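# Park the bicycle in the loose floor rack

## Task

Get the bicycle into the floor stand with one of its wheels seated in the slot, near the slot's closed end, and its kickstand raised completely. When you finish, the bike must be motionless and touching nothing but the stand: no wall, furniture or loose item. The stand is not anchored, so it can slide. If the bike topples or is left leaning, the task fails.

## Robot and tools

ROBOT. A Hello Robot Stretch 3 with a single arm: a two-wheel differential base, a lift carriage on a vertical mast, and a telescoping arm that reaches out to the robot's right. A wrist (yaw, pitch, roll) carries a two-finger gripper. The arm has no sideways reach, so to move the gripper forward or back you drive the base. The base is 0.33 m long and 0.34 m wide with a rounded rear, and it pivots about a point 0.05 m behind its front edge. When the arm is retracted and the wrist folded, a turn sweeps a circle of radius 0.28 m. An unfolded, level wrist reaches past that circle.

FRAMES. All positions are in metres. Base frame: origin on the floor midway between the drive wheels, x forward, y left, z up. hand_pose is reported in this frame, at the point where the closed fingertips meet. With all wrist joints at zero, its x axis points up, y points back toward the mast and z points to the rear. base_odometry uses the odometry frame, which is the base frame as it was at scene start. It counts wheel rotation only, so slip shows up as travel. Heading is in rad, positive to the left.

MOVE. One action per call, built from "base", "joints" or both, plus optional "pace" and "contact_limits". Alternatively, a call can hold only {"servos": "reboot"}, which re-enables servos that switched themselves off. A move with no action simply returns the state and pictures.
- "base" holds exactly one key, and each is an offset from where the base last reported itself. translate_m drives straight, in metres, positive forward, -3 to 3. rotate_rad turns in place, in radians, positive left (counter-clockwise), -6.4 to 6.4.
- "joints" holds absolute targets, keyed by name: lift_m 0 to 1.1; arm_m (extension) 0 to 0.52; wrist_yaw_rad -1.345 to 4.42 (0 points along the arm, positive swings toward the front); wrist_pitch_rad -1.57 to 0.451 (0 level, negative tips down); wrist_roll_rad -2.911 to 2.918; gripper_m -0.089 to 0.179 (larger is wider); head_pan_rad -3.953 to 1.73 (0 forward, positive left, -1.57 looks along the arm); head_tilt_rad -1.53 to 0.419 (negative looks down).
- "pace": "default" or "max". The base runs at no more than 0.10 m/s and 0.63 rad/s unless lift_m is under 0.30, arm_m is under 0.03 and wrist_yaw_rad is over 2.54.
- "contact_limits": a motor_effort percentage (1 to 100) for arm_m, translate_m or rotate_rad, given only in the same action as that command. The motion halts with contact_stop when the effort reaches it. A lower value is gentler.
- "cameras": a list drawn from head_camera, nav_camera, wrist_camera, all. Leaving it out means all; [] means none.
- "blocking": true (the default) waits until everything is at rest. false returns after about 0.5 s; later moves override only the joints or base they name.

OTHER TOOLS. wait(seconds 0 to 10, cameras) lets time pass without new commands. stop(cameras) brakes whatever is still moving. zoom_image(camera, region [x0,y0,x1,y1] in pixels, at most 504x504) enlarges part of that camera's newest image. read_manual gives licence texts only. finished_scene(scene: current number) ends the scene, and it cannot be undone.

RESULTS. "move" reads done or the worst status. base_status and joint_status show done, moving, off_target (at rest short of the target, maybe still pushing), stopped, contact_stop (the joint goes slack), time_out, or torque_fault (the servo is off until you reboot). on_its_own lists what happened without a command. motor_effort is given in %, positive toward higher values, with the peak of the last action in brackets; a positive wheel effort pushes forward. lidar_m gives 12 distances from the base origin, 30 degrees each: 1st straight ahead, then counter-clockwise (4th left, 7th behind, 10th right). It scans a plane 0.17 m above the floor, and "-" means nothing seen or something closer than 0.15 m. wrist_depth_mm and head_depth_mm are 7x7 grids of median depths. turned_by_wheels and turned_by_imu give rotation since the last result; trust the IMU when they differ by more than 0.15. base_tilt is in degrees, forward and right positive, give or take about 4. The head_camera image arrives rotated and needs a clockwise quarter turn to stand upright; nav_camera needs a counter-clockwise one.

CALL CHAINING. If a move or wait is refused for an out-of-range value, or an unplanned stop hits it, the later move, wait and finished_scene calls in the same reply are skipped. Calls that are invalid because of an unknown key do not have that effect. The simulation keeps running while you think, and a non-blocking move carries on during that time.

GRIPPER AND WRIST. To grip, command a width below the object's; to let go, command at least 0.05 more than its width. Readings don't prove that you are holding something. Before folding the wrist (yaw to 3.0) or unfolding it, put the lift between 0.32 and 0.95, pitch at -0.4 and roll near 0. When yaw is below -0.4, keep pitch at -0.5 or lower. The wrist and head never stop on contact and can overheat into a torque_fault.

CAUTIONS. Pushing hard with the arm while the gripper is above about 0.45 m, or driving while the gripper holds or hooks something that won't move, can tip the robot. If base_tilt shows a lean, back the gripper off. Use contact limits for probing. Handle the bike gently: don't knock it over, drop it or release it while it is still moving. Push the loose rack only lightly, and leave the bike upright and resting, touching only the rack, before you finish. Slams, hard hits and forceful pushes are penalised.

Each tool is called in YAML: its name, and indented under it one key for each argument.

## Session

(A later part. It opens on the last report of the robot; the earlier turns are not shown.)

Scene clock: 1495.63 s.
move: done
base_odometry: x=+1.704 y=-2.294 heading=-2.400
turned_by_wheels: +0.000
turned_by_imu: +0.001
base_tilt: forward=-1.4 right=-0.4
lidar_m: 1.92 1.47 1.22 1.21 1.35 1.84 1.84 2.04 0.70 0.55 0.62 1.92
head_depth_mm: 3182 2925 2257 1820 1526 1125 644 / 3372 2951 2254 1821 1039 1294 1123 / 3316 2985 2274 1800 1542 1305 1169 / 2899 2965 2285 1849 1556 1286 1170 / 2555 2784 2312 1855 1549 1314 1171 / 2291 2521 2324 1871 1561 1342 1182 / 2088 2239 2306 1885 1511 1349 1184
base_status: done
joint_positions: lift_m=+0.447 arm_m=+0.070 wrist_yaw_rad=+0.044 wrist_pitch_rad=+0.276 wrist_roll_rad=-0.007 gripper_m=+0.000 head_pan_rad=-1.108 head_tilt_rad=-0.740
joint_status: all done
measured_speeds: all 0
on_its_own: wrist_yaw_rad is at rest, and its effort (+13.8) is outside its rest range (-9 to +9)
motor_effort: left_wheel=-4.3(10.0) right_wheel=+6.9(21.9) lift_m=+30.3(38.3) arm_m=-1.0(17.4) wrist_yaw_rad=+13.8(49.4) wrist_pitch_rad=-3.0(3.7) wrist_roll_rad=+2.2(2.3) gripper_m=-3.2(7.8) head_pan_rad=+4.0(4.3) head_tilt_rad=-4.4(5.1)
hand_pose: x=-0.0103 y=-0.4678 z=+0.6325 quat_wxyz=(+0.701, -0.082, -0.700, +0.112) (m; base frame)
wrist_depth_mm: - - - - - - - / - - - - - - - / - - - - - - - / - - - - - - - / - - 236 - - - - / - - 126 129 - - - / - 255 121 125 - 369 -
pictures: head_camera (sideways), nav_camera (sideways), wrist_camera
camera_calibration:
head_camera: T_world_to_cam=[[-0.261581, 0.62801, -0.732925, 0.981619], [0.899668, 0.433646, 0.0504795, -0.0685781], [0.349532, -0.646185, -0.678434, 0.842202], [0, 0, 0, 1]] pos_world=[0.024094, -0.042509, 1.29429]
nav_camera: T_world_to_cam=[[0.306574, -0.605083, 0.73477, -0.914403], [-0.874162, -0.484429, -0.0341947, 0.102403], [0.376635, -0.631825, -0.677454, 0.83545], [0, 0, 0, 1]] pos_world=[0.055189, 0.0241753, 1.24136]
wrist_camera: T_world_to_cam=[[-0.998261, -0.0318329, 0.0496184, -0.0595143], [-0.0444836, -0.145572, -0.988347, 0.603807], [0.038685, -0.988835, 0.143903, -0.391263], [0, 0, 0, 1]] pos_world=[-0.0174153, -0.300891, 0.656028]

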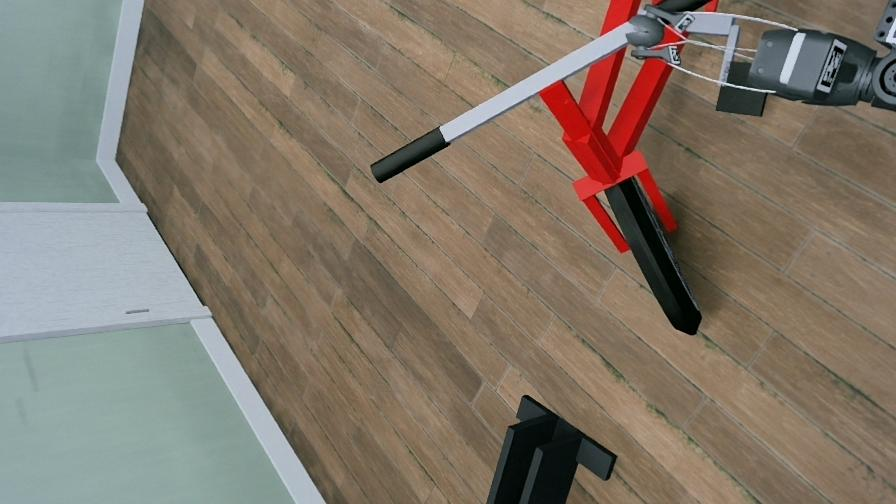

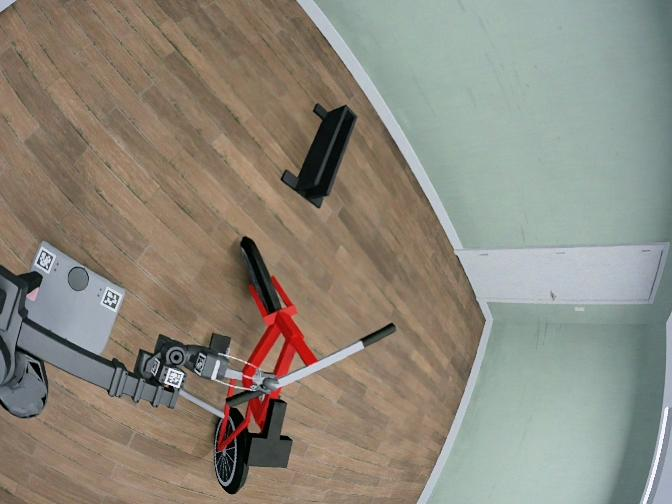

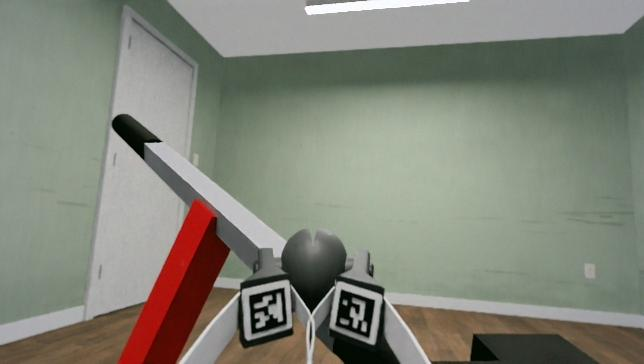

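move:
  joints: {"gripper_m": 0.1}
  cameras: ["wrist_camera"]

move:
  joints: {"lift_m": 0.85, "arm_m": 0.05}
  cameras: []

move:
  joints: {"wrist_pitch_rad": -1.55, "wrist_yaw_rad": 0.6, "arm_m": 0.35, "lift_m": 0.92, "gripper_m": 0.13, "head_tilt_rad": -0.85, "head_pan_rad": -1.2}

Scene clock: 1509.03 s.
move: done
base_odometry: x=+1.704 y=-2.294 heading=-2.399
turned_by_wheels: +0.000
turned_by_imu: +0.001
base_tilt: forward=-1.3 right=-0.5
lidar_m: 1.91 1.46 1.22 1.21 1.35 1.84 1.83 2.05 0.70 0.55 0.60 1.92
head_depth_mm: 3180 2925 2237 1817 1490 1244 1116 / 3375 2958 2271 1820 1023 1271 650 / 3313 2994 2284 1780 1543 1301 1163 / 2882 2991 2278 1852 1545 1283 1171 / 2544 2760 2315 1856 1556 1314 1172 / 2307 2514 2336 1859 1565 1350 1176 / 2084 2242 2320 1884 1508 1352 1183
base_status: not commanded
joint_positions: lift_m=+0.447 arm_m=+0.070 wrist_yaw_rad=+0.092 wrist_pitch_rad=+0.263 wrist_roll_rad=-0.005 gripper_m=+0.100 head_pan_rad=-1.108 head_tilt_rad=-0.740
joint_status: all done
measured_speeds: all 0
on_its_own: wrist_yaw_rad is at rest, and its effort (-26.9) is outside its rest range (-9 to +9)
motor_effort: left_wheel=+1.6(4.4) right_wheel=-6.6(6.9) lift_m=+15.5(20.4) arm_m=+11.3(17.9) wrist_yaw_rad=-26.9(28.0) wrist_pitch_rad=-0.5(3.2) wrist_roll_rad=+1.0(2.3) gripper_m=+6.2(84.8) head_pan_rad=+4.3(4.8) head_tilt_rad=-3.9(4.8)
hand_pose: x=+0.0018 y=-0.4676 z=+0.6291 quat_wxyz=(+0.698, -0.061, -0.703, +0.124) (m; base frame)
wrist_depth_mm: - - - - - - - / - - - - - - - / - - - - - - - / - - 289 - - - - / - - 239 - - - - / - 122 256 191 143 - - / - 119 - - 122 344 -
pictures: wrist_camera
camera_calibration:
wrist_camera: T_world_to_cam=[[-0.995599, -0.0809197, 0.0472804, -0.0687032], [-0.0361104, -0.134322, -0.99028, 0.607525], [0.0864839, -0.987628, 0.130809, -0.382358], [0, 0, 0, 1]] pos_world=[-0.013395, -0.301583, 0.654884]

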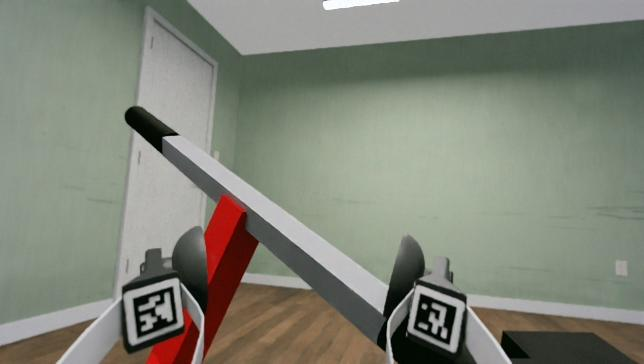

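Scene clock: 1513.53 s.
move: done
base_odometry: x=+1.704 y=-2.294 heading=-2.399
turned_by_wheels: +0.000
turned_by_imu: +0.000
base_tilt: forward=-1.3 right=-0.4
lidar_m: 1.91 1.47 1.22 1.21 1.35 1.84 1.83 2.05 0.70 0.55 0.61 1.92
head_depth_mm: 3180 2919 2097 1768 753 1099 1138 / 3386 2966 2260 1819 1036 1300 1162 / 3304 2990 2277 1788 1540 1302 1169 / 2872 2956 2297 1838 1549 1284 1172 / 2558 2743 2306 1864 1556 1312 1175 / 2310 2510 2313 1864 1564 1352 1177 / 2072 2251 2320 1881 1508 1350 1187
base_status: not commanded
joint_positions: lift_m=+0.850 arm_m=+0.050 wrist_yaw_rad=+0.062 wrist_pitch_rad=+0.243 wrist_roll_rad=-0.004 gripper_m=+0.100 head_pan_rad=-1.108 head_tilt_rad=-0.741
joint_status: all done
measured_speeds: all 0
motor_effort: left_wheel=-0.9(2.1) right_wheel=-0.4(6.7) lift_m=+35.7(41.0) arm_m=-12.1(24.0) wrist_yaw_rad=-1.1(27.5) wrist_pitch_rad=+3.1(3.5) wrist_roll_rad=+1.1(1.3) gripper_m=+0.1(7.1) head_pan_rad=+3.6(4.8) head_tilt_rad=-4.0(4.8)
hand_pose: x=-0.0055 y=-0.4490 z=+1.0270 quat_wxyz=(+0.700, -0.064, -0.703, +0.107) (m; base frame)
wrist_depth_mm: - - - - - - - / - - - - - - - / - - - - - - - / - - - - - - - / - - - - - - - / - 122 - - 142 - - / - 121 - - 129 120 -
pictures: none
No camera images: "cameras" was empty.

Scene clock: 1516.97 s.
move: done
base_odometry: x=+1.704 y=-2.294 heading=-2.399
turned_by_wheels: +0.000
turned_by_imu: +0.000
base_tilt: forward=-1.3 right=-0.4
lidar_m: 1.91 1.47 1.22 1.21 1.35 1.84 1.83 2.04 0.70 0.55 0.61 1.92
head_depth_mm: 3060 2395 1857 1653 960 1256 1125 / 3113 2414 1964 937 1356 1242 1129 / 3153 2435 1974 1633 1364 1266 1137 / 3119 2468 1986 1687 1363 1273 1138 / 2894 2481 1993 1689 1458 1281 1143 / 2549 2476 2015 1692 1468 1285 1144 / 2298 2403 2031 1706 1467 1286 1152
base_status: not commanded
joint_positions: lift_m=+0.920 arm_m=+0.350 wrist_yaw_rad=+0.598 wrist_pitch_rad=-1.544 wrist_roll_rad=-0.004 gripper_m=+0.130 head_pan_rad=-1.192 head_tilt_rad=-0.839
joint_status: all done
measured_speeds: all 0
motor_effort: left_wheel=-0.6(1.3) right_wheel=-0.3(0.6) lift_m=+35.7(41.2) arm_m=+17.0(23.7) wrist_yaw_rad=+1.7(5.7) wrist_pitch_rad=-1.0(3.9) wrist_roll_rad=+0.8(1.3) gripper_m=+0.3(78.3) head_pan_rad=-3.0(5.4) head_tilt_rad=-4.5(5.6)
hand_pose: x=-0.0312 y=-0.4809 z=+0.8019 quat_wxyz=(+0.630, +0.621, -0.337, -0.321) (m; base frame)
wrist_depth_mm: 885 893 413 917 900 910 903 / 907 916 911 587 903 936 925 / 929 937 925 772 946 571 941 / 938 947 936 943 964 433 969 / 963 955 964 963 979 979 988 / 966 123 830 - - 150 - / 110 122 834 - - 117 -
pictures: head_camera (sideways), nav_camera (sideways), wrist_camera
camera_calibration:
head_camera: T_world_to_cam=[[-0.233354, 0.711941, -0.662334, 0.889454], [0.934774, 0.351865, 0.0488785, -0.0667015], [0.267851, -0.607726, -0.747613, 0.932672], [0, 0, 0, 1]] pos_world=[0.0200918, -0.04296, 1.28965]
nav_camera: T_world_to_cam=[[0.280184, -0.693052, 0.664211, -0.822292], [-0.913137, -0.40585, -0.0382841, 0.10796], [0.296103, -0.595789, -0.746564, 0.925823], [0, 0, 0, 1]] pos_world=[0.0548362, 0.0255208, 1.2415]
wrist_camera: T_world_to_cam=[[-0.799283, -0.600955, 0.0000865659, -0.316972], [-0.597645, 0.794897, 0.104684, 0.326939], [-0.0629794, 0.0836207, -0.994505, 0.997679], [0, 0, 0, 1]] pos_world=[0.00487678, -0.533795, 0.958]

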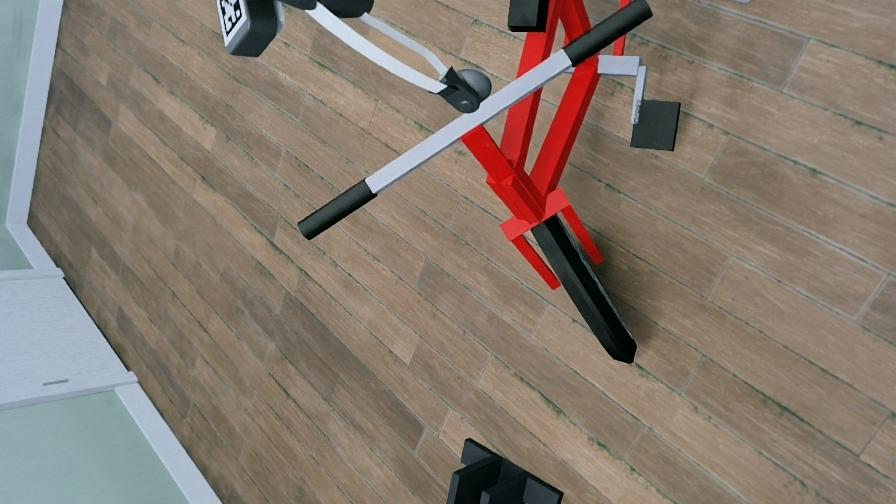

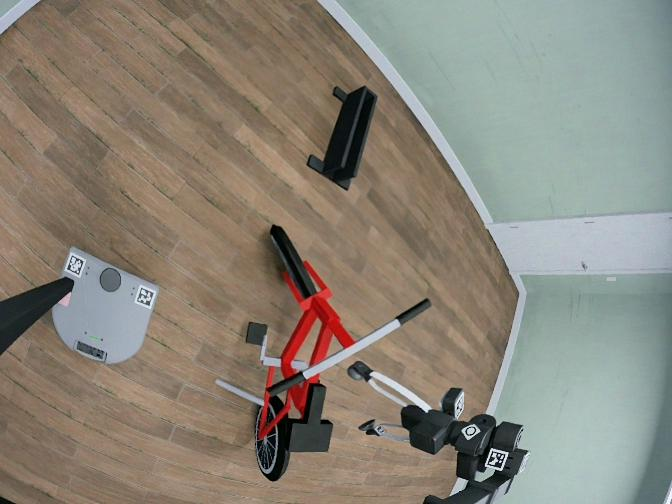

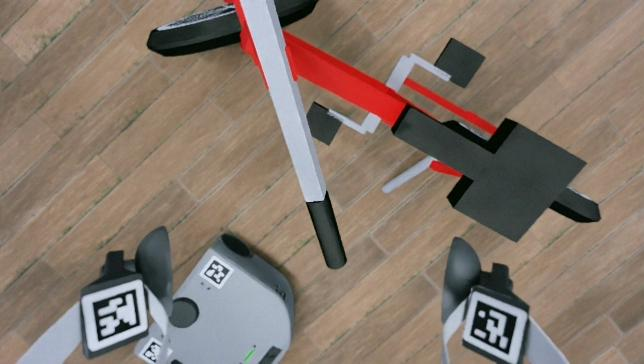

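move:
  joints: {"arm_m": 0.0, "lift_m": 1.0}
  cameras: []

move:
  base: {"rotate_rad": -1.2}
  cameras: []

move:
  base: {"translate_m": 0.235}
  cameras: []

move:
  base: {"rotate_rad": 1.28}
  joints: {"head_pan_rad": -1.15, "head_tilt_rad": -0.9}

Scene clock: 1550.57 s.
move: done
base_odometry: x=+1.704 y=-2.294 heading=-2.399
turned_by_wheels: +0.000
turned_by_imu: +0.000
base_tilt: forward=-1.3 right=-0.4
lidar_m: 1.91 1.47 1.22 1.21 1.35 1.84 1.83 2.04 0.70 0.55 0.61 1.93
head_depth_mm: 3035 2387 1961 1664 - 1284 1095 / 3139 2413 1980 1661 - 1241 1100 / 3171 2448 1974 1632 1363 1272 1147 / 3132 2437 1982 1682 1371 1278 1134 / 2866 2484 1997 1685 1452 1279 1142 / 2567 2493 2016 1693 1462 1284 1147 / 2292 2398 2037 1707 1462 1292 1148
base_status: not commanded
joint_positions: lift_m=+1.000 arm_m=+0.000 wrist_yaw_rad=+0.599 wrist_pitch_rad=-1.545 wrist_roll_rad=-0.004 gripper_m=+0.130 head_pan_rad=-1.192 head_tilt_rad=-0.839
joint_status: all done
measured_speeds: all 0
motor_effort: left_wheel=-0.7(1.3) right_wheel=-0.5(0.6) lift_m=+35.4(40.1) arm_m=-14.8(23.2) wrist_yaw_rad=+0.1(2.8) wrist_pitch_rad=-0.9(1.4) wrist_roll_rad=+1.0(1.3) gripper_m=-0.7(1.4) head_pan_rad=-3.0(4.0) head_tilt_rad=-5.2(5.4)
hand_pose: x=-0.0314 y=-0.1307 z=+0.8819 quat_wxyz=(+0.630, +0.621, -0.337, -0.321) (m; base frame)
wrist_depth_mm: 965 979 965 996 985 984 512 / 976 999 - - - - - / - - - - - - - / - - - 879 - - - / - - - 899 - - - / - 123 - - - 150 - / 110 122 - - - 117 -
pictures: none
No camera images: "cameras" was empty.

Scene clock: 1553.57 s.
move: done
base_odometry: x=+1.704 y=-2.294 heading=+2.684
turned_by_wheels: -1.200
turned_by_imu: -1.178
base_tilt: forward=-1.3 right=-0.4
lidar_m: 0.62 0.61 1.92 1.65 1.24 1.21 1.27 1.80 1.84 1.93 0.75 0.55
head_depth_mm: 1999 2189 1945 1657 - 1285 1095 / 2184 2329 1967 1663 - 1259 1096 / 2436 2461 1994 1668 1441 1268 1151 / 2728 2473 2007 1684 1448 1276 1137 / 2965 2478 2011 1681 1459 1277 1140 / 3255 2494 2008 1696 1354 1267 1144 / 3173 2509 2036 1698 1058 1249 1135
base_status: done
joint_positions: lift_m=+1.000 arm_m=+0.000 wrist_yaw_rad=+0.599 wrist_pitch_rad=-1.545 wrist_roll_rad=-0.004 gripper_m=+0.130 head_pan_rad=-1.192 head_tilt_rad=-0.839
joint_status: not commanded
measured_speeds: all 0
motor_effort: left_wheel=+4.0(8.9) right_wheel=-5.1(7.6) lift_m=+34.2(35.8) arm_m=-14.9(15.5) wrist_yaw_rad=+1.3(2.4) wrist_pitch_rad=-1.1(1.2) wrist_roll_rad=+0.6(1.3) gripper_m=+0.9(1.3) head_pan_rad=-3.6(4.0) head_tilt_rad=-4.7(5.6)
hand_pose: x=-0.0314 y=-0.1307 z=+0.8819 quat_wxyz=(+0.630, +0.621, -0.337, -0.321) (m; base frame)
wrist_depth_mm: 968 977 995 971 974 - - / 996 991 - - - - - / - - - - - - - / - - - 889 - - - / - - - 892 - - - / - 123 - - - 150 - / 110 121 - - - 117 -
pictures: none
No camera images: "cameras" was empty.

Scene clock: 1557.03 s.
move: done
base_odometry: x=+1.493 y=-2.191 heading=+2.684
turned_by_wheels: +0.000
turned_by_imu: +0.001
base_tilt: forward=-1.3 right=-0.5
lidar_m: 0.41 0.39 1.79 1.88 1.44 1.41 1.48 2.01 1.96 2.07 0.44 0.33
head_depth_mm: 2131 2277 1965 1664 - 1285 1093 / 2326 2415 1965 1662 - 1265 1098 / 2606 2435 1981 1675 1437 1270 1154 / 2861 2452 2001 1669 1377 1268 1140 / 3109 2479 2002 1677 877 1204 1124 / 3127 2483 2020 1702 1464 999 1106 / 3013 2500 2031 1697 1457 1286 1092
base_status: done
joint_positions: lift_m=+1.000 arm_m=+0.000 wrist_yaw_rad=+0.599 wrist_pitch_rad=-1.545 wrist_roll_rad=-0.004 gripper_m=+0.130 head_pan_rad=-1.192 head_tilt_rad=-0.839
joint_status: not commanded
measured_speeds: all 0
motor_effort: left_wheel=+4.1(8.4) right_wheel=+0.9(3.9) lift_m=+33.6(35.1) arm_m=-14.6(15.9) wrist_yaw_rad=+1.4(2.0) wrist_pitch_rad=-1.0(1.3) wrist_roll_rad=+1.1(1.4) gripper_m=+1.0(1.2) head_pan_rad=-3.2(4.2) head_tilt_rad=-4.5(5.4)
hand_pose: x=-0.0314 y=-0.1307 z=+0.8819 quat_wxyz=(+0.630, +0.621, -0.337, -0.321) (m; base frame)
wrist_depth_mm: 968 619 985 977 992 - - / 986 978 - - - - - / - - - - - - - / - - - 878 - - - / - - - 901 - - - / - 123 - - - 150 - / 110 122 - - - 117 -
pictures: none
No camera images: "cameras" was empty.

Scene clock: 1560.17 s.
move: done
base_odometry: x=+1.493 y=-2.191 heading=-2.319
turned_by_wheels: +1.280
turned_by_imu: +1.257
base_tilt: forward=-1.3 right=-0.5
lidar_m: 1.79 1.62 1.41 1.41 1.64 1.96 1.97 0.62 0.33 0.33 0.39 0.40
head_depth_mm: 2748 2223 1850 1621 - 776 1097 / 2750 2238 1856 1627 1078 1204 1091 / 2804 2238 1879 1574 1406 1193 326 / 2660 2261 1883 1613 1409 1194 1125 / 2393 2272 1886 1618 1413 1218 1128 / 2177 2266 1895 1624 1421 1265 1133 / 1973 2139 1913 1635 1388 1266 1136
base_status: done
joint_positions: lift_m=+1.000 arm_m=+0.000 wrist_yaw_rad=+0.599 wrist_pitch_rad=-1.545 wrist_roll_rad=-0.004 gripper_m=+0.130 head_pan_rad=-1.158 head_tilt_rad=-0.888
joint_status: all done
measured_speeds: all 0
motor_effort: left_wheel=-3.8(8.4) right_wheel=+4.6(7.7) lift_m=+32.9(34.4) arm_m=-14.6(15.8) wrist_yaw_rad=+0.5(2.4) wrist_pitch_rad=-0.8(1.2) wrist_roll_rad=+0.8(1.3) gripper_m=+0.6(1.3) head_pan_rad=+4.5(5.2) head_tilt_rad=-5.2(6.8)
hand_pose: x=-0.0314 y=-0.1307 z=+0.8819 quat_wxyz=(+0.630, +0.621, -0.337, -0.321) (m; base frame)
wrist_depth_mm: 987 970 988 690 432 980 - / 968 981 - - - - - / - - - - - 856 526 / - - - 880 - - 522 / - - - 898 - - - / - 123 - - - 150 - / 109 121 - - - 117 -
pictures: head_camera (sideways), nav_camera (sideways), wrist_camera
camera_calibration:
head_camera: T_world_to_cam=[[-0.270147, 0.732522, -0.624846, 0.840833], [0.923197, 0.38133, 0.0479054, -0.0653609], [0.273364, -0.563914, -0.779277, 0.973813], [0, 0, 0, 1]] pos_world=[0.021284, -0.0418573, 1.28739]
nav_camera: T_world_to_cam=[[0.316343, -0.712133, 0.626733, -0.773679], [-0.899554, -0.434958, -0.0401773, 0.110339], [0.301214, -0.55107, -0.778198, 0.966927], [0, 0, 0, 1]] pos_world=[0.052752, 0.0298758, 1.24178]
wrist_camera: T_world_to_cam=[[-0.798501, -0.601993, 0.0000388963, -0.106723], [-0.598618, 0.794031, 0.105697, 0.0390499], [-0.0636599, 0.0843761, -0.994398, 1.04795], [0, 0, 0, 1]] pos_world=[0.00486929, -0.183675, 1.03795]

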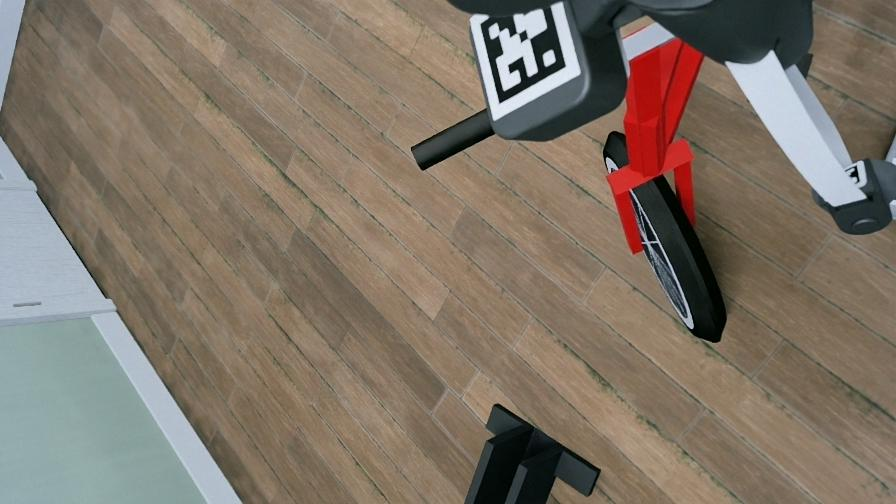

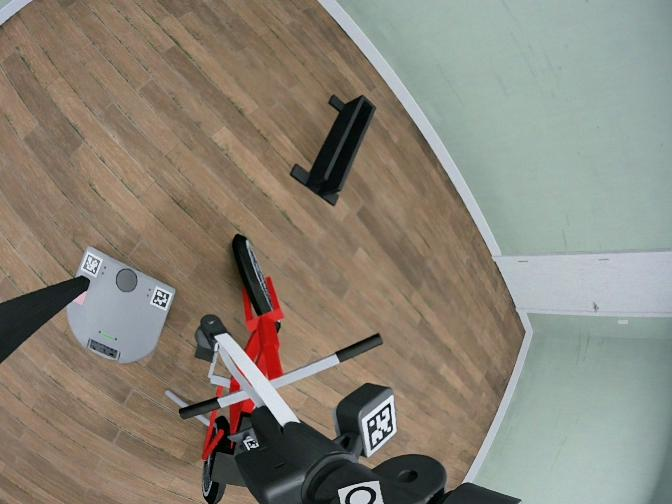

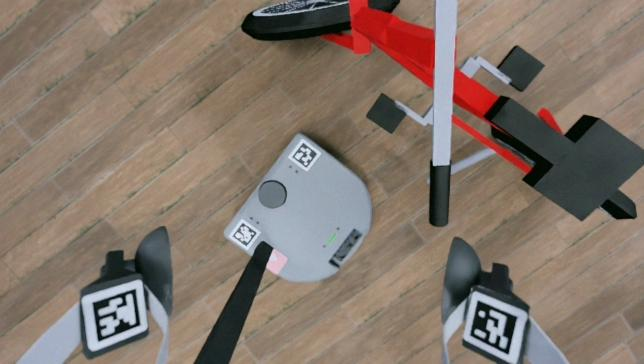

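move:
  base: {"translate_m": -0.046}
  joints: {"arm_m": 0.165, "wrist_yaw_rad": 0.82, "lift_m": 0.85, "wrist_pitch_rad": -1.57}

Scene clock: 1569.30 s.
move: done
base_odometry: x=+1.525 y=-2.157 heading=-2.319
turned_by_wheels: +0.000
turned_by_imu: +0.000
base_tilt: forward=-1.3 right=-0.5
lidar_m: 1.84 1.64 1.42 1.42 1.66 1.92 1.92 0.63 0.34 0.32 0.43 0.43
head_depth_mm: 2752 2220 1852 435 448 972 1103 / 2773 2216 1851 1563 754 1029 1103 / 2823 2238 1865 1539 1396 1210 1122 / 2662 2255 1879 1610 1407 1210 1125 / 2483 2272 1879 1617 1411 1199 1127 / 2217 2292 1893 1633 1423 1266 1133 / 2013 2189 1898 1634 1400 1267 1138
base_status: done
joint_positions: lift_m=+0.850 arm_m=+0.165 wrist_yaw_rad=+0.818 wrist_pitch_rad=-1.550 wrist_roll_rad=-0.004 gripper_m=+0.130 head_pan_rad=-1.158 head_tilt_rad=-0.889
joint_status: all done
joint sent to its limit — wrist_pitch_rad, lower limit.
measured_speeds: all 0
motor_effort: left_wheel=-4.7(8.3) right_wheel=-1.3(4.1) lift_m=+16.4(33.0) arm_m=+15.8(22.2) wrist_yaw_rad=+2.9(4.8) wrist_pitch_rad=-1.2(2.7) wrist_roll_rad=+1.0(1.3) gripper_m=+0.5(1.4) head_pan_rad=+3.9(4.6) head_tilt_rad=-5.3(5.8)
hand_pose: x=-0.0352 y=-0.2973 z=+0.7320 quat_wxyz=(+0.661, +0.655, -0.265, -0.252) (m; base frame)
wrist_depth_mm: 823 831 703 179 829 853 846 / 852 848 835 199 858 863 860 / 849 861 850 212 669 868 878 / 877 879 870 240 687 891 904 / 893 899 739 741 898 638 910 / 899 123 754 924 932 150 925 / 110 121 823 943 939 117 955
pictures: head_camera (sideways), nav_camera (sideways), wrist_camera
camera_calibration:
head_camera: T_world_to_cam=[[-0.270299, 0.732621, -0.624664, 0.840597], [0.923153, 0.381437, 0.0479005, -0.0653542], [0.273363, -0.563713, -0.779423, 0.974002], [0, 0, 0, 1]] pos_world=[0.021288, -0.0418523, 1.28738]
nav_camera: T_world_to_cam=[[0.316492, -0.712226, 0.626551, -0.773443], [-0.899502, -0.435064, -0.040186, 0.110351], [0.301212, -0.550866, -0.778344, 0.967117], [0, 0, 0, 1]] pos_world=[0.0527426, 0.0298946, 1.24179]
wrist_camera: T_world_to_cam=[[-0.648856, -0.760911, -0.000199599, -0.251868], [-0.756244, 0.644846, 0.110764, 0.131301], [-0.0841526, 0.0720205, -0.993847, 0.907896], [0, 0, 0, 1]] pos_world=[0.0122709, -0.341705, 0.887716]

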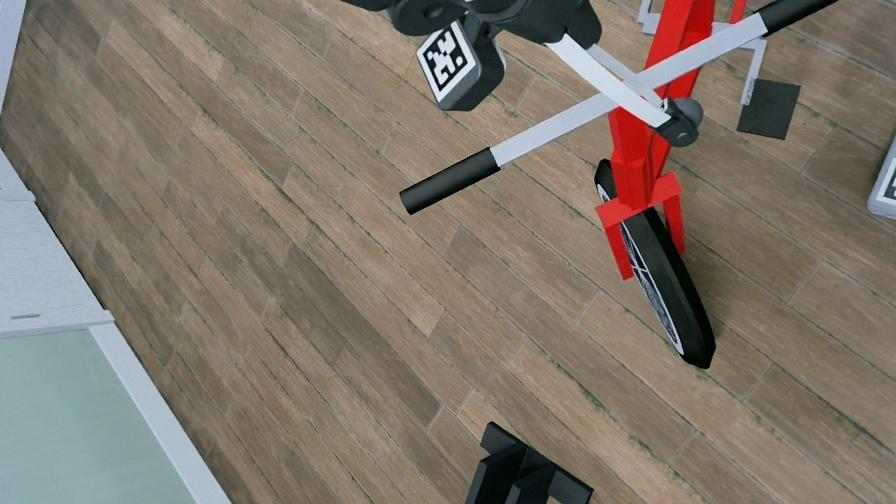

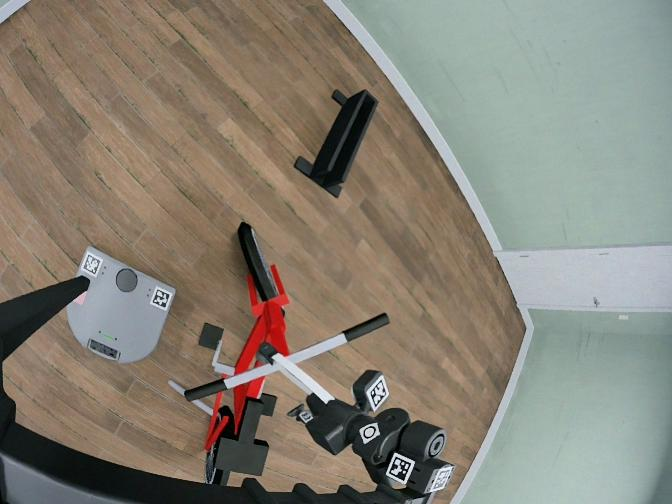

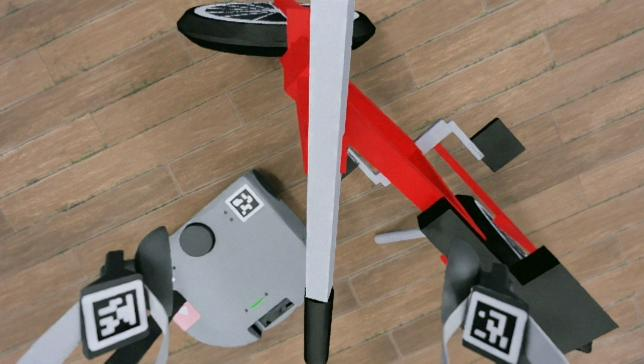

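move:
  base: {"translate_m": 0.03}
  joints: {"arm_m": 0.207}
  cameras: []

move:
  joints: {"lift_m": 0.75}

Scene clock: 1574.63 s.
move: done
base_odometry: x=+1.504 y=-2.179 heading=-2.319
turned_by_wheels: +0.000
turned_by_imu: +0.000
base_tilt: forward=-1.3 right=-0.5
lidar_m: 1.81 1.62 1.41 1.41 1.65 1.95 1.95 0.62 0.34 0.33 0.40 0.41
head_depth_mm: 2755 2222 1851 465 1321 988 1112 / 2781 2234 1862 1566 652 1208 1098 / 2787 2258 1872 1567 1398 1191 1127 / 2627 2262 1882 1611 1413 1196 1128 / 2436 2274 1883 1620 1418 1220 1129 / 2184 2269 1905 1629 1414 1262 1132 / 1999 2149 1912 1632 1395 1259 1131
base_status: done
joint_positions: lift_m=+0.850 arm_m=+0.207 wrist_yaw_rad=+0.818 wrist_pitch_rad=-1.550 wrist_roll_rad=-0.004 gripper_m=+0.130 head_pan_rad=-1.158 head_tilt_rad=-0.889
joint_status: all done
measured_speeds: all 0
motor_effort: left_wheel=-0.9(3.7) right_wheel=+4.1(7.9) lift_m=+18.1(18.5) arm_m=+15.4(20.9) wrist_yaw_rad=+1.6(3.0) wrist_pitch_rad=-1.3(1.3) wrist_roll_rad=+1.1(1.3) gripper_m=+0.2(1.2) head_pan_rad=+3.9(4.5) head_tilt_rad=-4.9(5.7)
hand_pose: x=-0.0352 y=-0.3393 z=+0.7320 quat_wxyz=(+0.661, +0.655, -0.265, -0.252) (m; base frame)
wrist_depth_mm: 825 827 829 627 835 850 854 / 845 852 857 174 853 864 868 / 843 866 867 194 873 863 870 / 878 889 871 208 681 887 892 / 888 910 739 253 579 913 916 / 923 123 756 907 940 150 943 / 110 121 772 932 942 117 958
pictures: none
No camera images: "cameras" was empty.

Scene clock: 1576.37 s.
move: done
base_odometry: x=+1.504 y=-2.179 heading=-2.319
turned_by_wheels: +0.000
turned_by_imu: +0.000
base_tilt: forward=-1.3 right=-0.5
lidar_m: 1.80 1.63 1.41 1.42 1.64 1.95 1.94 0.62 0.34 0.33 0.41 0.40
head_depth_mm: 2768 2212 1844 475 513 991 1116 / 2776 2227 1853 1582 765 1026 1105 / 2787 2241 1859 1567 1403 1187 1126 / 2663 2260 1880 1609 1407 1198 1125 / 2427 2264 1891 1614 1406 1219 1129 / 2193 2276 1887 1626 1412 1261 1132 / 1986 2127 1894 1626 1396 1264 1137
base_status: not commanded
joint_positions: lift_m=+0.750 arm_m=+0.207 wrist_yaw_rad=+0.818 wrist_pitch_rad=-1.550 wrist_roll_rad=-0.004 gripper_m=+0.130 head_pan_rad=-1.158 head_tilt_rad=-0.889
joint_status: all done
measured_speeds: all 0
motor_effort: left_wheel=-1.0(1.1) right_wheel=+3.9(4.1) lift_m=+17.5(21.9) arm_m=+13.0(16.1) wrist_yaw_rad=+2.6(3.1) wrist_pitch_rad=-1.0(1.4) wrist_roll_rad=+1.1(1.3) gripper_m=+0.4(1.3) head_pan_rad=+3.4(4.4) head_tilt_rad=-5.3(5.7)
hand_pose: x=-0.0352 y=-0.3393 z=+0.6320 quat_wxyz=(+0.661, +0.655, -0.265, -0.252) (m; base frame)
wrist_depth_mm: 733 737 - 74 739 746 755 / 748 751 81 81 767 763 771 / 761 761 - 89 774 779 774 / 768 778 779 95 572 573 801 / 798 780 643 111 488 815 818 / 796 123 640 127 822 147 825 / 110 121 668 162 838 116 836
pictures: head_camera (sideways), nav_camera (sideways), wrist_camera
camera_calibration:
head_camera: T_world_to_cam=[[-0.270299, 0.732622, -0.624662, 0.840594], [0.923153, 0.381437, 0.0479004, -0.0653541], [0.273362, -0.563711, -0.779425, 0.974005], [0, 0, 0, 1]] pos_world=[0.021288, -0.0418522, 1.28738]
nav_camera: T_world_to_cam=[[0.316493, -0.712228, 0.626549, -0.77344], [-0.899502, -0.435064, -0.0401861, 0.110351], [0.301211, -0.550864, -0.778345, 0.967119], [0, 0, 0, 1]] pos_world=[0.0527425, 0.0298947, 1.24179]
wrist_camera: T_world_to_cam=[[-0.648856, -0.760912, -0.000203635, -0.283846], [-0.756237, 0.64484, 0.110849, 0.169385], [-0.0842153, 0.0720792, -0.993837, 0.811546], [0, 0, 0, 1]] pos_world=[0.0122645, -0.383703, 0.787711]

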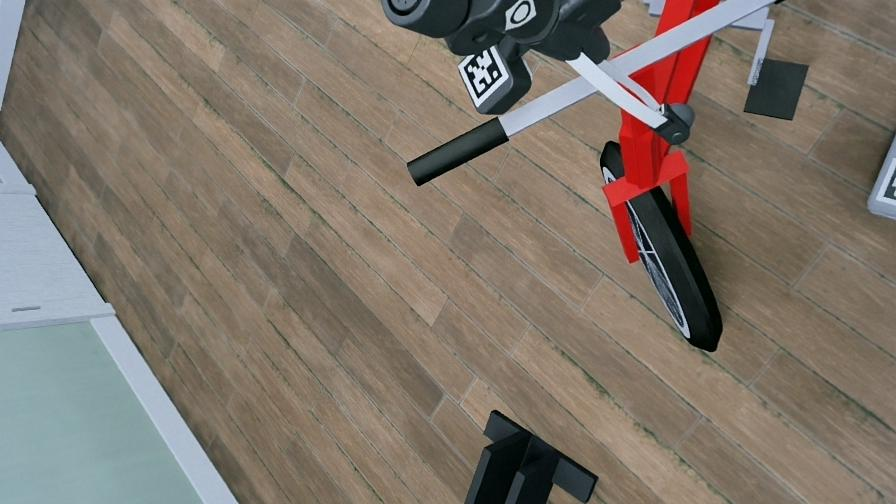

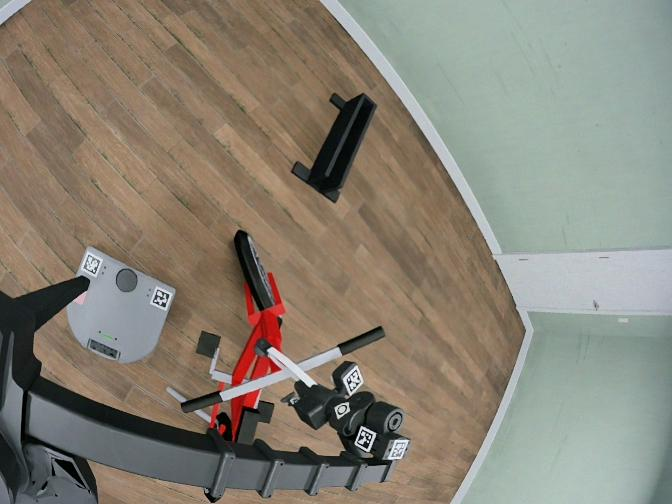

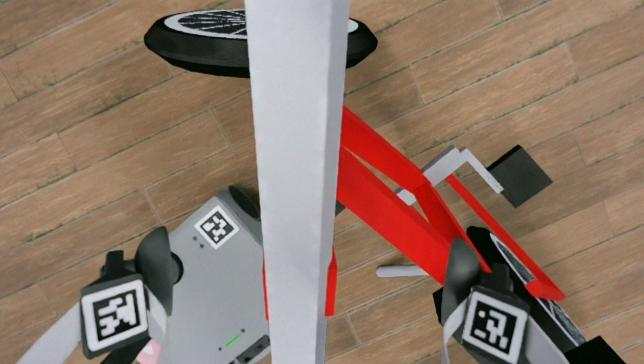

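move:
  joints: {"lift_m": 0.765}
  cameras: []

move:
  joints: {"gripper_m": -0.01}

Scene clock: 1583.07 s.
move: done
base_odometry: x=+1.504 y=-2.179 heading=-2.319
turned_by_wheels: +0.000
turned_by_imu: +0.000
base_tilt: forward=-1.3 right=-0.5
lidar_m: 1.81 1.63 1.41 1.42 1.64 1.95 1.95 0.62 0.34 0.33 0.40 0.41
head_depth_mm: 2777 2211 1848 471 531 990 1112 / 2776 2231 1860 1597 1354 1194 1096 / 2791 2251 1870 1565 1411 1192 1119 / 2637 2269 1880 1614 1405 1194 1127 / 2451 2269 1890 1614 1410 1217 1132 / 2195 2273 1899 1622 1421 1262 1131 / 1990 2142 1904 1644 1399 1264 1140
base_status: not commanded
joint_positions: lift_m=+0.765 arm_m=+0.207 wrist_yaw_rad=+0.818 wrist_pitch_rad=-1.550 wrist_roll_rad=-0.004 gripper_m=+0.130 head_pan_rad=-1.158 head_tilt_rad=-0.889
joint_status: all done
measured_speeds: all 0
motor_effort: left_wheel=-0.6(0.9) right_wheel=+3.8(4.1) lift_m=+36.2(38.3) arm_m=+8.6(10.3) wrist_yaw_rad=+1.8(2.6) wrist_pitch_rad=-1.1(1.4) wrist_roll_rad=+0.8(1.2) gripper_m=+1.6(1.6) head_pan_rad=+3.9(4.3) head_tilt_rad=-5.0(5.6)
hand_pose: x=-0.0352 y=-0.3393 z=+0.6470 quat_wxyz=(+0.661, +0.655, -0.265, -0.252) (m; base frame)
wrist_depth_mm: 752 747 89 89 751 762 764 / 758 765 761 96 784 779 781 / 771 779 781 111 806 804 806 / 801 797 786 117 583 601 813 / 810 809 656 129 501 823 819 / 821 123 669 151 825 147 842 / 110 122 679 193 853 116 855
pictures: none
No camera images: "cameras" was empty.

Scene clock: 1585.00 s.
move: done
base_odometry: x=+1.504 y=-2.179 heading=-2.319
turned_by_wheels: +0.000
turned_by_imu: +0.000
base_tilt: forward=-1.3 right=-0.4
lidar_m: 1.81 1.63 1.41 1.41 1.64 1.95 1.95 0.62 0.34 0.33 0.41 0.40
head_depth_mm: 2737 2213 1853 471 533 989 1114 / 2791 2227 1857 1594 1350 1198 1101 / 2800 2242 1875 1575 1406 1193 1119 / 2643 2259 1880 1613 1410 1193 1126 / 2436 2239 1880 1614 1413 1214 1126 / 2206 2279 1902 1625 1419 1266 1130 / 1986 2160 1901 1631 1398 1271 1139
base_status: not commanded
joint_positions: lift_m=+0.765 arm_m=+0.207 wrist_yaw_rad=+0.818 wrist_pitch_rad=-1.549 wrist_roll_rad=-0.004 gripper_m=-0.009 head_pan_rad=-1.158 head_tilt_rad=-0.889
joint_status: all done
measured_speeds: all 0
motor_effort: left_wheel=-0.6(1.4) right_wheel=+2.5(4.2) lift_m=+36.1(36.6) arm_m=+6.9(9.3) wrist_yaw_rad=+1.4(3.0) wrist_pitch_rad=-1.4(1.5) wrist_roll_rad=+1.0(1.3) gripper_m=-13.8(86.6) head_pan_rad=+3.7(4.5) head_tilt_rad=-5.0(5.7)
hand_pose: x=-0.0351 y=-0.3394 z=+0.6470 quat_wxyz=(+0.661, +0.655, -0.265, -0.252) (m; base frame)
wrist_depth_mm: 759 748 91 89 754 759 759 / 764 765 773 94 778 781 785 / 787 775 775 106 790 778 800 / 798 798 800 116 586 599 804 / 802 801 651 129 490 809 832 / 818 674 126 136 762 514 847 / 846 673 126 147 123 497 853
pictures: head_camera (sideways), nav_camera (sideways), wrist_camera
camera_calibration:
head_camera: T_world_to_cam=[[-0.270299, 0.732622, -0.624662, 0.840595], [0.923153, 0.381437, 0.0479004, -0.0653541], [0.273362, -0.563712, -0.779424, 0.974004], [0, 0, 0, 1]] pos_world=[0.021288, -0.0418523, 1.28738]
nav_camera: T_world_to_cam=[[0.316493, -0.712228, 0.626549, -0.773441], [-0.899502, -0.435064, -0.0401861, 0.110351], [0.301211, -0.550864, -0.778345, 0.967119], [0, 0, 0, 1]] pos_world=[0.0527425, 0.0298947, 1.24179]
wrist_camera: T_world_to_cam=[[-0.648854, -0.760913, -0.000168255, -0.283875], [-0.756299, 0.644896, 0.110097, 0.16842], [-0.083666, 0.0715644, -0.993921, 0.82636], [0, 0, 0, 1]] pos_world=[0.0123204, -0.383756, 0.802746]

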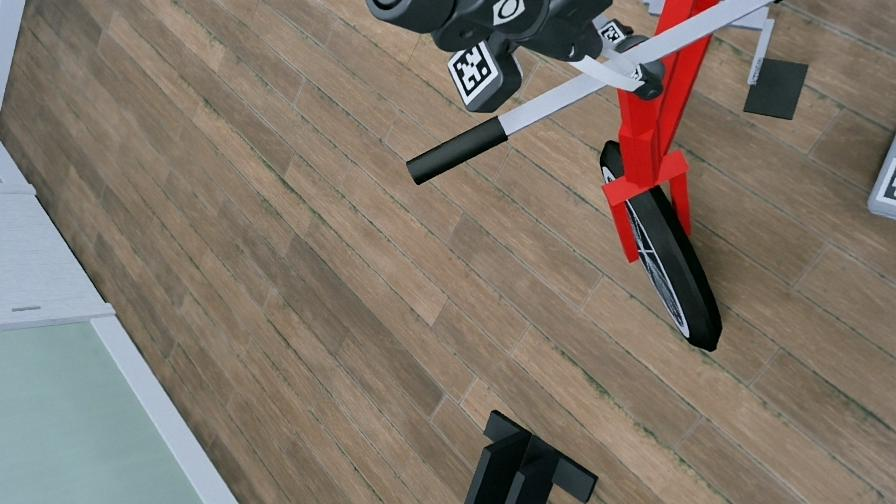

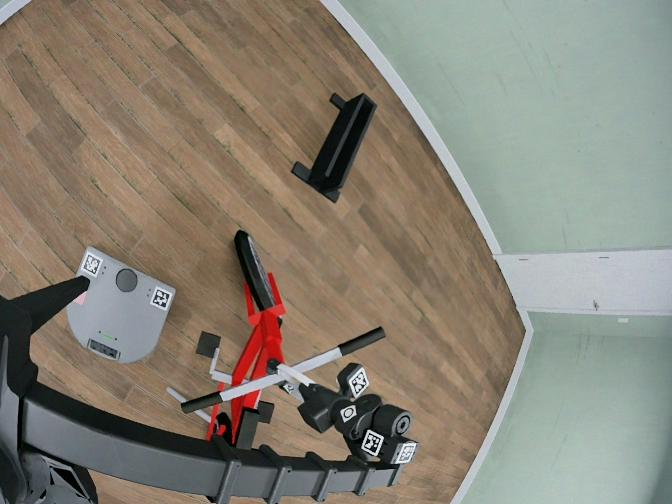

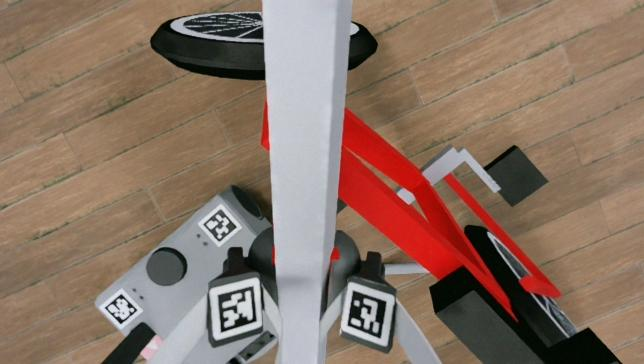

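move:
  joints: {"wrist_yaw_rad": 0.5}
  cameras: []

move:
  joints: {"wrist_yaw_rad": 0.2}

Scene clock: 1590.47 s.
move: done
base_odometry: x=+1.504 y=-2.179 heading=-2.319
turned_by_wheels: +0.000
turned_by_imu: +0.000
base_tilt: forward=-1.3 right=-0.5
lidar_m: 1.80 1.62 1.41 1.41 1.64 1.95 1.94 0.62 0.34 0.33 0.41 0.43
head_depth_mm: 2753 2206 1841 467 491 791 1096 / 2788 2215 1861 1542 1351 1203 1102 / 2791 2248 1859 1599 1402 1187 1122 / 2612 2251 1883 1610 1408 1200 1123 / 2430 2262 1884 1623 1415 1215 1130 / 2183 2263 1895 1621 1411 1261 1132 / 1988 2150 1907 1625 1401 1264 1137
base_status: not commanded
joint_positions: lift_m=+0.765 arm_m=+0.207 wrist_yaw_rad=+0.510 wrist_pitch_rad=-1.554 wrist_roll_rad=-0.008 gripper_m=-0.009 head_pan_rad=-1.158 head_tilt_rad=-0.889
joint_status: all done
measured_speeds: all 0
motor_effort: left_wheel=-0.6(1.1) right_wheel=+2.2(2.4) lift_m=+35.9(36.4) arm_m=+2.2(3.5) wrist_yaw_rad=-9.4(9.8) wrist_pitch_rad=-0.4(1.4) wrist_roll_rad=+2.6(2.8) gripper_m=-11.2(14.2) head_pan_rad=+4.2(4.3) head_tilt_rad=-5.1(5.6)
hand_pose: x=-0.0313 y=-0.3347 z=+0.6471 quat_wxyz=(+0.615, +0.608, -0.360, -0.350) (m; base frame)
wrist_depth_mm: 748 758 88 741 764 756 773 / 764 749 95 755 781 777 780 / 762 771 107 116 583 786 799 / 789 783 797 115 535 601 814 / 795 811 817 132 816 314 512 / 819 823 126 141 837 847 288 / 849 837 129 161 122 863 302
pictures: none
No camera images: "cameras" was empty.

Scene clock: 1591.43 s.
move: done
base_odometry: x=+1.504 y=-2.179 heading=-2.319
turned_by_wheels: +0.000
turned_by_imu: +0.000
base_tilt: forward=-1.3 right=-0.5
lidar_m: 1.81 1.63 1.41 1.41 1.65 1.94 1.94 0.62 0.34 0.33 0.42 0.45
head_depth_mm: 2757 2221 1843 468 476 791 1085 / 2790 2244 1857 1528 1353 1204 1104 / 2800 2242 1867 1603 1401 1208 1124 / 2639 2254 1883 1602 1402 1211 1124 / 2430 2268 1896 1618 1412 1215 1131 / 2190 2280 1904 1619 1420 1258 1129 / 1986 2151 1911 1627 1402 1268 1136
base_status: not commanded
joint_positions: lift_m=+0.765 arm_m=+0.207 wrist_yaw_rad=+0.216 wrist_pitch_rad=-1.553 wrist_roll_rad=-0.017 gripper_m=-0.010 head_pan_rad=-1.158 head_tilt_rad=-0.889
joint_status: all done
measured_speeds: all 0
on_its_own: wrist_yaw_rad is at rest, and its effort (-12.6) is outside its rest range (-9 to +9)
motor_effort: left_wheel=-0.8(1.3) right_wheel=+3.8(3.8) lift_m=+31.8(36.3) arm_m=+0.4(2.4) wrist_yaw_rad=-12.6(14.6) wrist_pitch_rad=-0.4(0.7) wrist_roll_rad=+5.6(5.6) gripper_m=-10.2(11.1) head_pan_rad=+3.2(5.0) head_tilt_rad=-4.9(5.7)
hand_pose: x=-0.0258 y=-0.3329 z=+0.6471 quat_wxyz=(+0.559, +0.551, -0.443, -0.434) (m; base frame)
wrist_depth_mm: 751 742 88 760 764 767 758 / 762 758 96 761 778 773 791 / 784 777 102 441 556 591 791 / 797 798 781 118 813 279 296 / 788 804 815 131 831 832 284 / 819 830 127 141 825 857 322 / 836 835 124 154 124 877 869
pictures: head_camera (sideways), nav_camera (sideways), wrist_camera
camera_calibration:
head_camera: T_world_to_cam=[[-0.2703, 0.732624, -0.62466, 0.840592], [0.923153, 0.381437, 0.0479003, -0.065354], [0.273361, -0.563709, -0.779426, 0.974007], [0, 0, 0, 1]] pos_world=[0.0212879, -0.0418522, 1.28738]
nav_camera: T_world_to_cam=[[0.316494, -0.712229, 0.626547, -0.773437], [-0.899502, -0.435064, -0.0401862, 0.110351], [0.30121, -0.550862, -0.778347, 0.967121], [0, 0, 0, 1]] pos_world=[0.0527425, 0.0298949, 1.24179]
wrist_camera: T_world_to_cam=[[-0.962284, -0.272046, -0.000136788, -0.11823], [-0.270283, 0.955988, 0.114166, 0.284644], [-0.0309275, 0.109897, -0.993462, 0.84059], [0, 0, 0, 1]] pos_world=[-0.010839, -0.396658, 0.802582]

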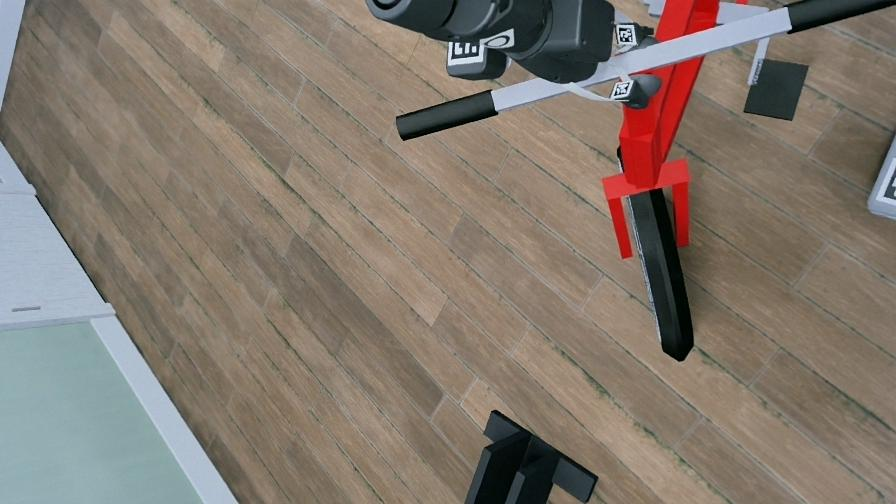

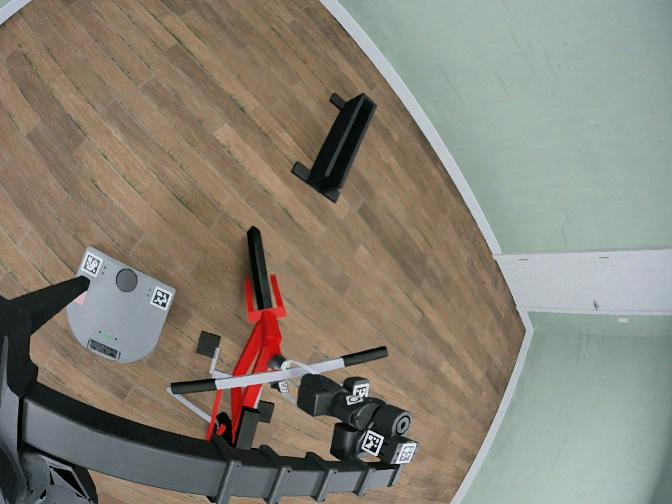

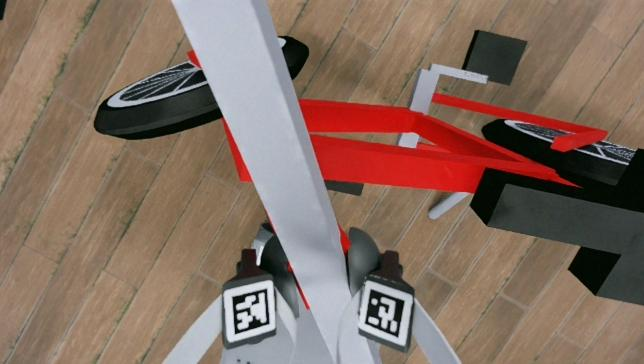

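move:
  joints: {"wrist_yaw_rad": -0.05, "arm_m": 0.25}
  contact_limits: {"arm_m": 60}

Scene clock: 1597.00 s.
move: done
base_odometry: x=+1.504 y=-2.179 heading=-2.320
turned_by_wheels: +0.000
turned_by_imu: +0.000
base_tilt: forward=-1.3 right=-0.5
lidar_m: 1.81 1.63 1.42 1.41 1.64 1.95 1.95 0.62 0.34 0.33 0.43 0.51
head_depth_mm: 2741 2225 1854 493 636 810 1069 / 2806 2234 1861 1536 1376 1190 1104 / 2801 2241 1865 1599 1407 1229 1124 / 2627 2254 1878 1609 1409 1232 1127 / 2428 2253 1885 1615 1421 1216 1133 / 2195 2262 1889 1626 1427 1262 1131 / 1995 2143 1908 1635 1396 1263 1135
base_status: not commanded
joint_positions: lift_m=+0.765 arm_m=+0.250 wrist_yaw_rad=-0.038 wrist_pitch_rad=-1.557 wrist_roll_rad=-0.018 gripper_m=-0.010 head_pan_rad=-1.158 head_tilt_rad=-0.889
joint_status: all done
measured_speeds: all 0
on_its_own: wrist_yaw_rad is at rest, and its effort (-10.8) is outside its rest range (-9 to +9)
motor_effort: left_wheel=-4.1(4.4) right_wheel=+7.8(7.9) lift_m=+16.5(17.6) arm_m=+19.8(28.7) wrist_yaw_rad=-10.8(15.2) wrist_pitch_rad=+0.3(0.7) wrist_roll_rad=+5.7(6.0) gripper_m=-10.7(10.7) head_pan_rad=+4.2(4.5) head_tilt_rad=-5.4(5.7)
contact_limits: arm_m 60 (drawing in: default 34, maximum 55; extending or still: default 43, maximum 70)
hand_pose: x=-0.0209 y=-0.3744 z=+0.6472 quat_wxyz=(+0.499, +0.491, -0.508, -0.502) (m; base frame)
wrist_depth_mm: 747 76 747 752 760 764 768 / 750 85 757 767 768 768 778 / 775 596 93 497 565 455 360 / 795 796 99 311 - 280 279 / 818 810 112 147 828 823 316 / 824 826 125 125 828 842 854 / 842 835 124 129 123 864 870
pictures: head_camera (sideways), nav_camera (sideways), wrist_camera
camera_calibration:
head_camera: T_world_to_cam=[[-0.270318, 0.732666, -0.624603, 0.840518], [0.923155, 0.381433, 0.0478988, -0.0653521], [0.273338, -0.563657, -0.779472, 0.974066], [0, 0, 0, 1]] pos_world=[0.0212875, -0.0418512, 1.28738]
nav_camera: T_world_to_cam=[[0.316512, -0.712271, 0.62649, -0.773363], [-0.899504, -0.435061, -0.040189, 0.110354], [0.301187, -0.55081, -0.778393, 0.967181], [0, 0, 0, 1]] pos_world=[0.0527407, 0.0298989, 1.24179]
wrist_camera: T_world_to_cam=[[-0.999727, -0.0233734, -0.000341622, -0.0323043], [-0.023251, 0.992768, 0.117776, 0.342314], [-0.00241367, 0.117751, -0.99304, 0.848619], [0, 0, 0, 1]] pos_world=[-0.022288, -0.440519, 0.802385]

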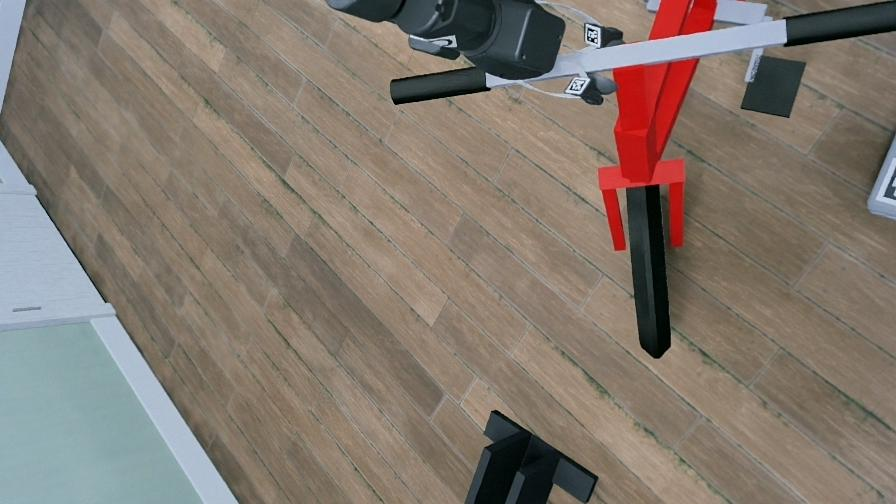

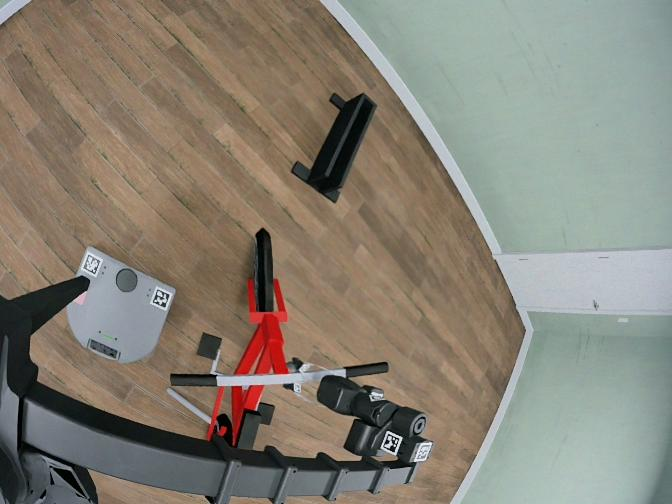

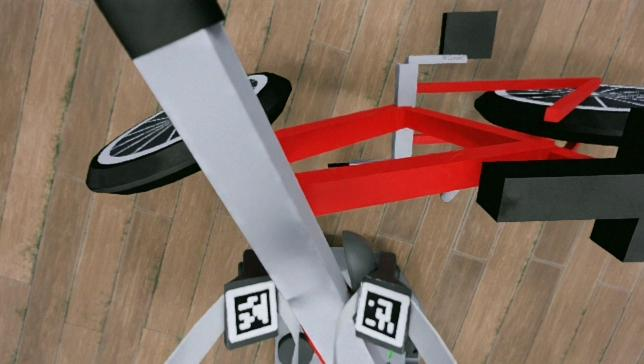

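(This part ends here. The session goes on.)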